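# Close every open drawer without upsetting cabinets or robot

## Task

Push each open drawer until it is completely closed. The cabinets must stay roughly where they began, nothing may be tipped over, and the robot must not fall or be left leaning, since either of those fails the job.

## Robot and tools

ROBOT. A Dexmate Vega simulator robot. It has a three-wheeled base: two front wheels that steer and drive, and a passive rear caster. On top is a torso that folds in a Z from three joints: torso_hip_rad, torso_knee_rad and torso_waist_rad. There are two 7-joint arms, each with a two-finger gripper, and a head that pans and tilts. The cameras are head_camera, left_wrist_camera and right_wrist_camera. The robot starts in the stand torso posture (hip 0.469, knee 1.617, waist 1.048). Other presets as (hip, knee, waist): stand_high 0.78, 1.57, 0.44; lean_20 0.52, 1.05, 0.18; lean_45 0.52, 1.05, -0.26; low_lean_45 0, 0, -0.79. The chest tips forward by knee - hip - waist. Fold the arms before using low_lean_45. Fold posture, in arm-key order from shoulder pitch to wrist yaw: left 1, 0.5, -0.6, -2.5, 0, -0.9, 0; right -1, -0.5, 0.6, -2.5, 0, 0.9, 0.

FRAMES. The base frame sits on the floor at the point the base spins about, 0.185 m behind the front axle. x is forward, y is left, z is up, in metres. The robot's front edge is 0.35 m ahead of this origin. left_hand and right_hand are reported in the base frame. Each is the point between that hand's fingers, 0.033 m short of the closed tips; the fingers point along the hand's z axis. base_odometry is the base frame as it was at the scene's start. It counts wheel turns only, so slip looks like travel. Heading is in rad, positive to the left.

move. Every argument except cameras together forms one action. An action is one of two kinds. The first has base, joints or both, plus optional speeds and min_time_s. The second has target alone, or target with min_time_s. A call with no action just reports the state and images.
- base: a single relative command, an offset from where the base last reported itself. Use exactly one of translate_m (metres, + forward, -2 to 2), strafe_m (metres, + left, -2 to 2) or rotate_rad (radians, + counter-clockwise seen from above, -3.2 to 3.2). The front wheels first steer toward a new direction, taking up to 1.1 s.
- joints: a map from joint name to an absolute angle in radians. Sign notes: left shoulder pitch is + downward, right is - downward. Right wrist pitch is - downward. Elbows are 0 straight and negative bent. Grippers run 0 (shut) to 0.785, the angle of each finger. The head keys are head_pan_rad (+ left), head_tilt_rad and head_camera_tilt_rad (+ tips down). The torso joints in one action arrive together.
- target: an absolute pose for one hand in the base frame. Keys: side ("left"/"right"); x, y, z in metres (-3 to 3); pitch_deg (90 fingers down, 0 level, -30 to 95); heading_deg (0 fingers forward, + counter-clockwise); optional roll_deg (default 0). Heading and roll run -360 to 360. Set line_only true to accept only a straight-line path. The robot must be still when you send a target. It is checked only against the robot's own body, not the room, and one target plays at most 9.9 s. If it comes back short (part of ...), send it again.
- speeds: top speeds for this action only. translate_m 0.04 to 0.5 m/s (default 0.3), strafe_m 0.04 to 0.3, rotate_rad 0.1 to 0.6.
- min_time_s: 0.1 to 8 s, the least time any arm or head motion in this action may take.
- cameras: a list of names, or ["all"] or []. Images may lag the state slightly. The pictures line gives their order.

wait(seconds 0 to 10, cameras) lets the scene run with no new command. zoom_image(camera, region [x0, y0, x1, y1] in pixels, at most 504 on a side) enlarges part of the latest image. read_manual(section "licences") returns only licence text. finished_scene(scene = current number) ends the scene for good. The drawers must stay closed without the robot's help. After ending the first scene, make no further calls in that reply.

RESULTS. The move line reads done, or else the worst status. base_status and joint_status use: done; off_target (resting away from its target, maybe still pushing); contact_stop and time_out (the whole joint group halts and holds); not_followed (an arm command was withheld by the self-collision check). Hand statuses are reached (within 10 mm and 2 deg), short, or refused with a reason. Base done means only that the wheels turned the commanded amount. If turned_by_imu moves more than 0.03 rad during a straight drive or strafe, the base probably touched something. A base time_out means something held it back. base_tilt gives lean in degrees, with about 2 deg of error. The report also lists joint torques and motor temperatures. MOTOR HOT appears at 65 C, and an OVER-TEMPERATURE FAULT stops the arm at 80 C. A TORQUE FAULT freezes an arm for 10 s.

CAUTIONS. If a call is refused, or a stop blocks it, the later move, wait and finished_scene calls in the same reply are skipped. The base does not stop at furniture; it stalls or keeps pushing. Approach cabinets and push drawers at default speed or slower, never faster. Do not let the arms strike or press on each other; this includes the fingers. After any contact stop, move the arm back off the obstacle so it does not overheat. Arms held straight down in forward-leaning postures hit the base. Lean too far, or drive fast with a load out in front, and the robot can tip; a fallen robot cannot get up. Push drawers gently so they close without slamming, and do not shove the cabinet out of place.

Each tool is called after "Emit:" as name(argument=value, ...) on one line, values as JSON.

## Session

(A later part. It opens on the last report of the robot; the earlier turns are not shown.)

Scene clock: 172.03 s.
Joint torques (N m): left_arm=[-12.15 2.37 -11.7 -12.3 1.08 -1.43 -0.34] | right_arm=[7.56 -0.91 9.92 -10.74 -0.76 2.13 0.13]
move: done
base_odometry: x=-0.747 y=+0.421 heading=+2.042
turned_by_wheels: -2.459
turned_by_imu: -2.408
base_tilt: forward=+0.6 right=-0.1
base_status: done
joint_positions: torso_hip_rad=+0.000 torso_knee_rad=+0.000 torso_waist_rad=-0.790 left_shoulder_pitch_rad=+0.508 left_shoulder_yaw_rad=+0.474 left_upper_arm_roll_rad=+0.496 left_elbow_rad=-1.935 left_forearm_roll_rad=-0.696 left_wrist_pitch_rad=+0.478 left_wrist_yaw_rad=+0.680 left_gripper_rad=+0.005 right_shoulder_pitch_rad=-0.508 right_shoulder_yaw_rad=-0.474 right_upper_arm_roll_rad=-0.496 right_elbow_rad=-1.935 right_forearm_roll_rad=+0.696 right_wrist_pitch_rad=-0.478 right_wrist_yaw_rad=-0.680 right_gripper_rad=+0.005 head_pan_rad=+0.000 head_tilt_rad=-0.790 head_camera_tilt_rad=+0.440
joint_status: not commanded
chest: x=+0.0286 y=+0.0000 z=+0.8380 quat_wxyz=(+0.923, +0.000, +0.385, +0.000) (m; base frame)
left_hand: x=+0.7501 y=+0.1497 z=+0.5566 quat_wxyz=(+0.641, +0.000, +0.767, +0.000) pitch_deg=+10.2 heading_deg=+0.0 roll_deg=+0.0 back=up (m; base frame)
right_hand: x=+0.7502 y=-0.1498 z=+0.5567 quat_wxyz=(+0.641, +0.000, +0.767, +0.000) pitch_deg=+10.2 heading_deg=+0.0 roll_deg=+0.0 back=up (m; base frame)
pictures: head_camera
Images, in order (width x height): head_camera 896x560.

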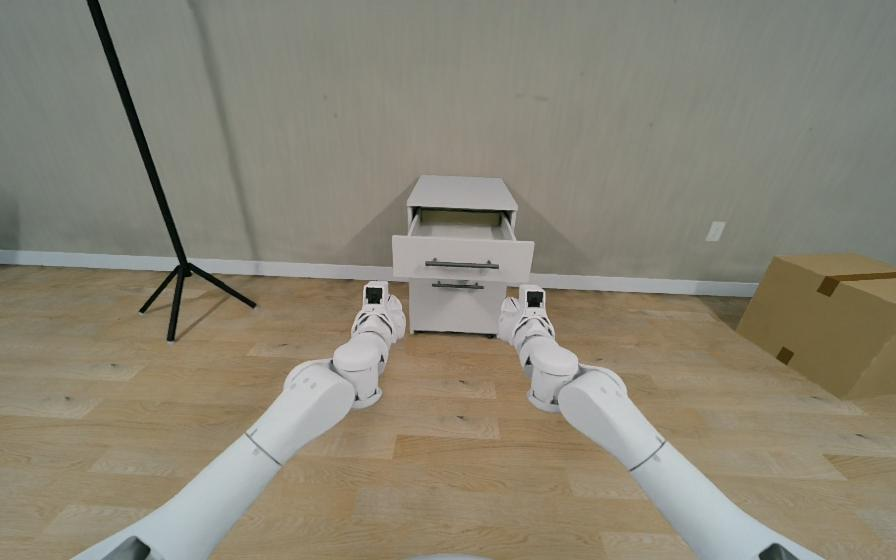

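Emit:
move(base={"strafe_m": -0.042}, cameras=[])

Emit:
move(base={"translate_m": 0.555}, speeds={"translate_m": 0.25}, cameras=["all"])

Scene clock: 185.60 s.
Joint torques (N m): left_arm=[-11.98 2.97 -11.37 -12.49 0.66 -1.87 -0.16] | right_arm=[8.01 -0.56 9.99 -10.4 -0.77 2.46 0.12]
move: done
base_odometry: x=-0.709 y=+0.440 heading=+2.041
turned_by_wheels: -0.001
turned_by_imu: +0.001
base_tilt: forward=+0.6 right=-0.1
base_status: done
joint_positions: torso_hip_rad=+0.000 torso_knee_rad=+0.000 torso_waist_rad=-0.790 left_shoulder_pitch_rad=+0.508 left_shoulder_yaw_rad=+0.474 left_upper_arm_roll_rad=+0.496 left_elbow_rad=-1.935 left_forearm_roll_rad=-0.696 left_wrist_pitch_rad=+0.478 left_wrist_yaw_rad=+0.680 left_gripper_rad=+0.005 right_shoulder_pitch_rad=-0.508 right_shoulder_yaw_rad=-0.474 right_upper_arm_roll_rad=-0.496 right_elbow_rad=-1.935 right_forearm_roll_rad=+0.696 right_wrist_pitch_rad=-0.478 right_wrist_yaw_rad=-0.680 right_gripper_rad=+0.005 head_pan_rad=+0.000 head_tilt_rad=-0.790 head_camera_tilt_rad=+0.440
joint_status: not commanded
chest: x=+0.0286 y=+0.0000 z=+0.8380 quat_wxyz=(+0.923, +0.000, +0.385, +0.000) (m; base frame)
left_hand: x=+0.7501 y=+0.1497 z=+0.5566 quat_wxyz=(+0.641, +0.000, +0.767, +0.000) pitch_deg=+10.2 heading_deg=+0.0 roll_deg=+0.0 back=up (m; base frame)
right_hand: x=+0.7502 y=-0.1498 z=+0.5567 quat_wxyz=(+0.641, +0.000, +0.767, +0.000) pitch_deg=+10.2 heading_deg=+0.0 roll_deg=+0.0 back=up (m; base frame)
pictures: none
No camera images: "cameras" was empty.

Scene clock: 189.60 s.
Joint torques (N m): left_arm=[-16.15 1.64 -11.16 -10.08 0.61 -2.8 -1.72] | right_arm=[18.46 -0.17 14.35 -4.71 -4.32 3.4 -0.51]
move: done
base_odometry: x=-0.962 y=+0.934 heading=+2.041
turned_by_wheels: +0.000
turned_by_imu: -0.001
base_tilt: forward=+0.6 right=-0.1
base_status: done
joint_positions: torso_hip_rad=+0.000 torso_knee_rad=+0.000 torso_waist_rad=-0.790 left_shoulder_pitch_rad=+0.508 left_shoulder_yaw_rad=+0.474 left_upper_arm_roll_rad=+0.496 left_elbow_rad=-1.935 left_forearm_roll_rad=-0.696 left_wrist_pitch_rad=+0.479 left_wrist_yaw_rad=+0.680 left_gripper_rad=+0.005 right_shoulder_pitch_rad=-0.508 right_shoulder_yaw_rad=-0.474 right_upper_arm_roll_rad=-0.497 right_elbow_rad=-1.935 right_forearm_roll_rad=+0.697 right_wrist_pitch_rad=-0.479 right_wrist_yaw_rad=-0.680 right_gripper_rad=+0.005 head_pan_rad=+0.000 head_tilt_rad=-0.790 head_camera_tilt_rad=+0.440
joint_status: not commanded
chest: x=+0.0285 y=+0.0000 z=+0.8380 quat_wxyz=(+0.923, +0.000, +0.385, +0.000) (m; base frame)
left_hand: x=+0.7499 y=+0.1497 z=+0.5566 quat_wxyz=(+0.641, +0.000, +0.767, +0.000) pitch_deg=+10.2 heading_deg=+0.0 roll_deg=+0.0 back=up (m; base frame)
right_hand: x=+0.7498 y=-0.1493 z=+0.5562 quat_wxyz=(+0.641, +0.000, +0.768, +0.001) pitch_deg=+10.3 heading_deg=+0.1 roll_deg=+0.0 back=up (m; base frame)
pictures: head_camera, left_wrist_camera, right_wrist_camera
Images, in order (width x height): head_camera 896x560, left_wrist_camera 672x420, right_wrist_camera 672x420.

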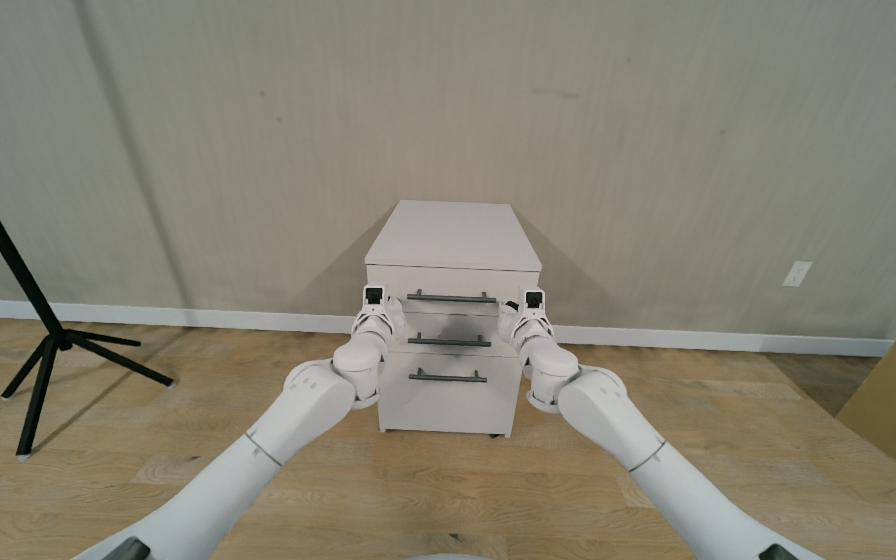

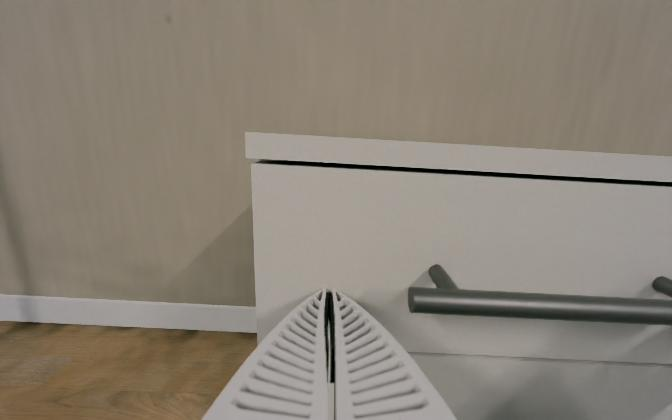

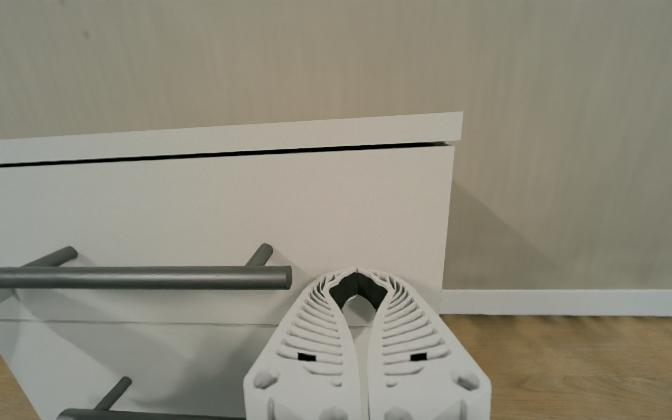

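Emit:
move(base={"translate_m": -0.12}, cameras=["head_camera"])

Emit:
finished_scene(scene=2)

Scene clock: 196.53 s.
Joint torques (N m): left_arm=[-16.19 5.24 -9.14 -10.8 0.04 -2.18 -0.01] | right_arm=[18.01 -0.15 10.4 -7.14 -1.42 2.18 -0.18]
move: done
base_odometry: x=-0.908 y=+0.827 heading=+2.041
turned_by_wheels: +0.000
turned_by_imu: +0.001
base_tilt: forward=+0.6 right=+0.0
base_status: done
joint_positions: torso_hip_rad=+0.000 torso_knee_rad=+0.000 torso_waist_rad=-0.790 left_shoulder_pitch_rad=+0.508 left_shoulder_yaw_rad=+0.474 left_upper_arm_roll_rad=+0.496 left_elbow_rad=-1.935 left_forearm_roll_rad=-0.696 left_wrist_pitch_rad=+0.478 left_wrist_yaw_rad=+0.680 left_gripper_rad=+0.005 right_shoulder_pitch_rad=-0.508 right_shoulder_yaw_rad=-0.474 right_upper_arm_roll_rad=-0.496 right_elbow_rad=-1.935 right_forearm_roll_rad=+0.696 right_wrist_pitch_rad=-0.478 right_wrist_yaw_rad=-0.680 right_gripper_rad=+0.005 head_pan_rad=+0.000 head_tilt_rad=-0.790 head_camera_tilt_rad=+0.440
joint_status: not commanded
chest: x=+0.0286 y=+0.0000 z=+0.8380 quat_wxyz=(+0.923, +0.000, +0.385, +0.000) (m; base frame)
left_hand: x=+0.7500 y=+0.1497 z=+0.5565 quat_wxyz=(+0.641, +0.000, +0.767, +0.000) pitch_deg=+10.2 heading_deg=+0.0 roll_deg=+0.0 back=up (m; base frame)
right_hand: x=+0.7500 y=-0.1496 z=+0.5564 quat_wxyz=(+0.641, +0.000, +0.767, +0.001) pitch_deg=+10.2 heading_deg=+0.1 roll_deg=+0.0 back=up (m; base frame)
pictures: head_camera
Images, in order (width x height): head_camera 896x560.

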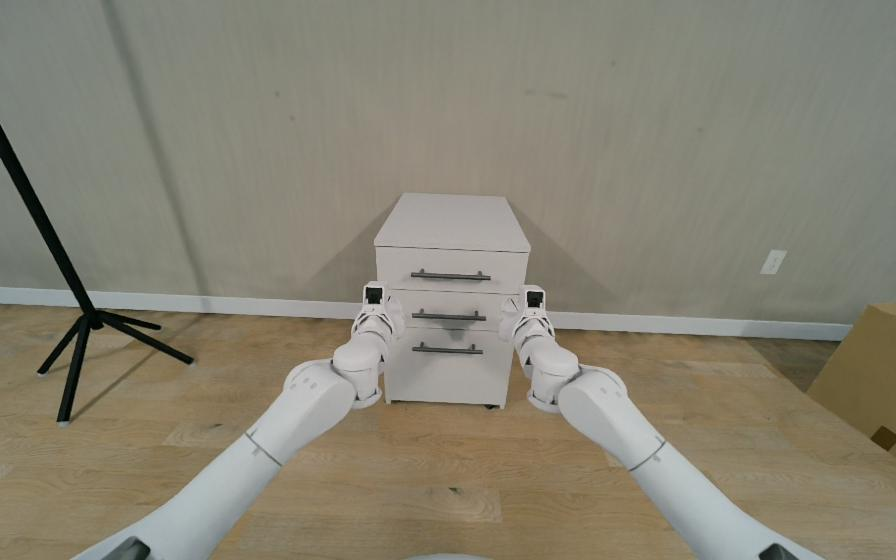

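The scene is finished: the task was done.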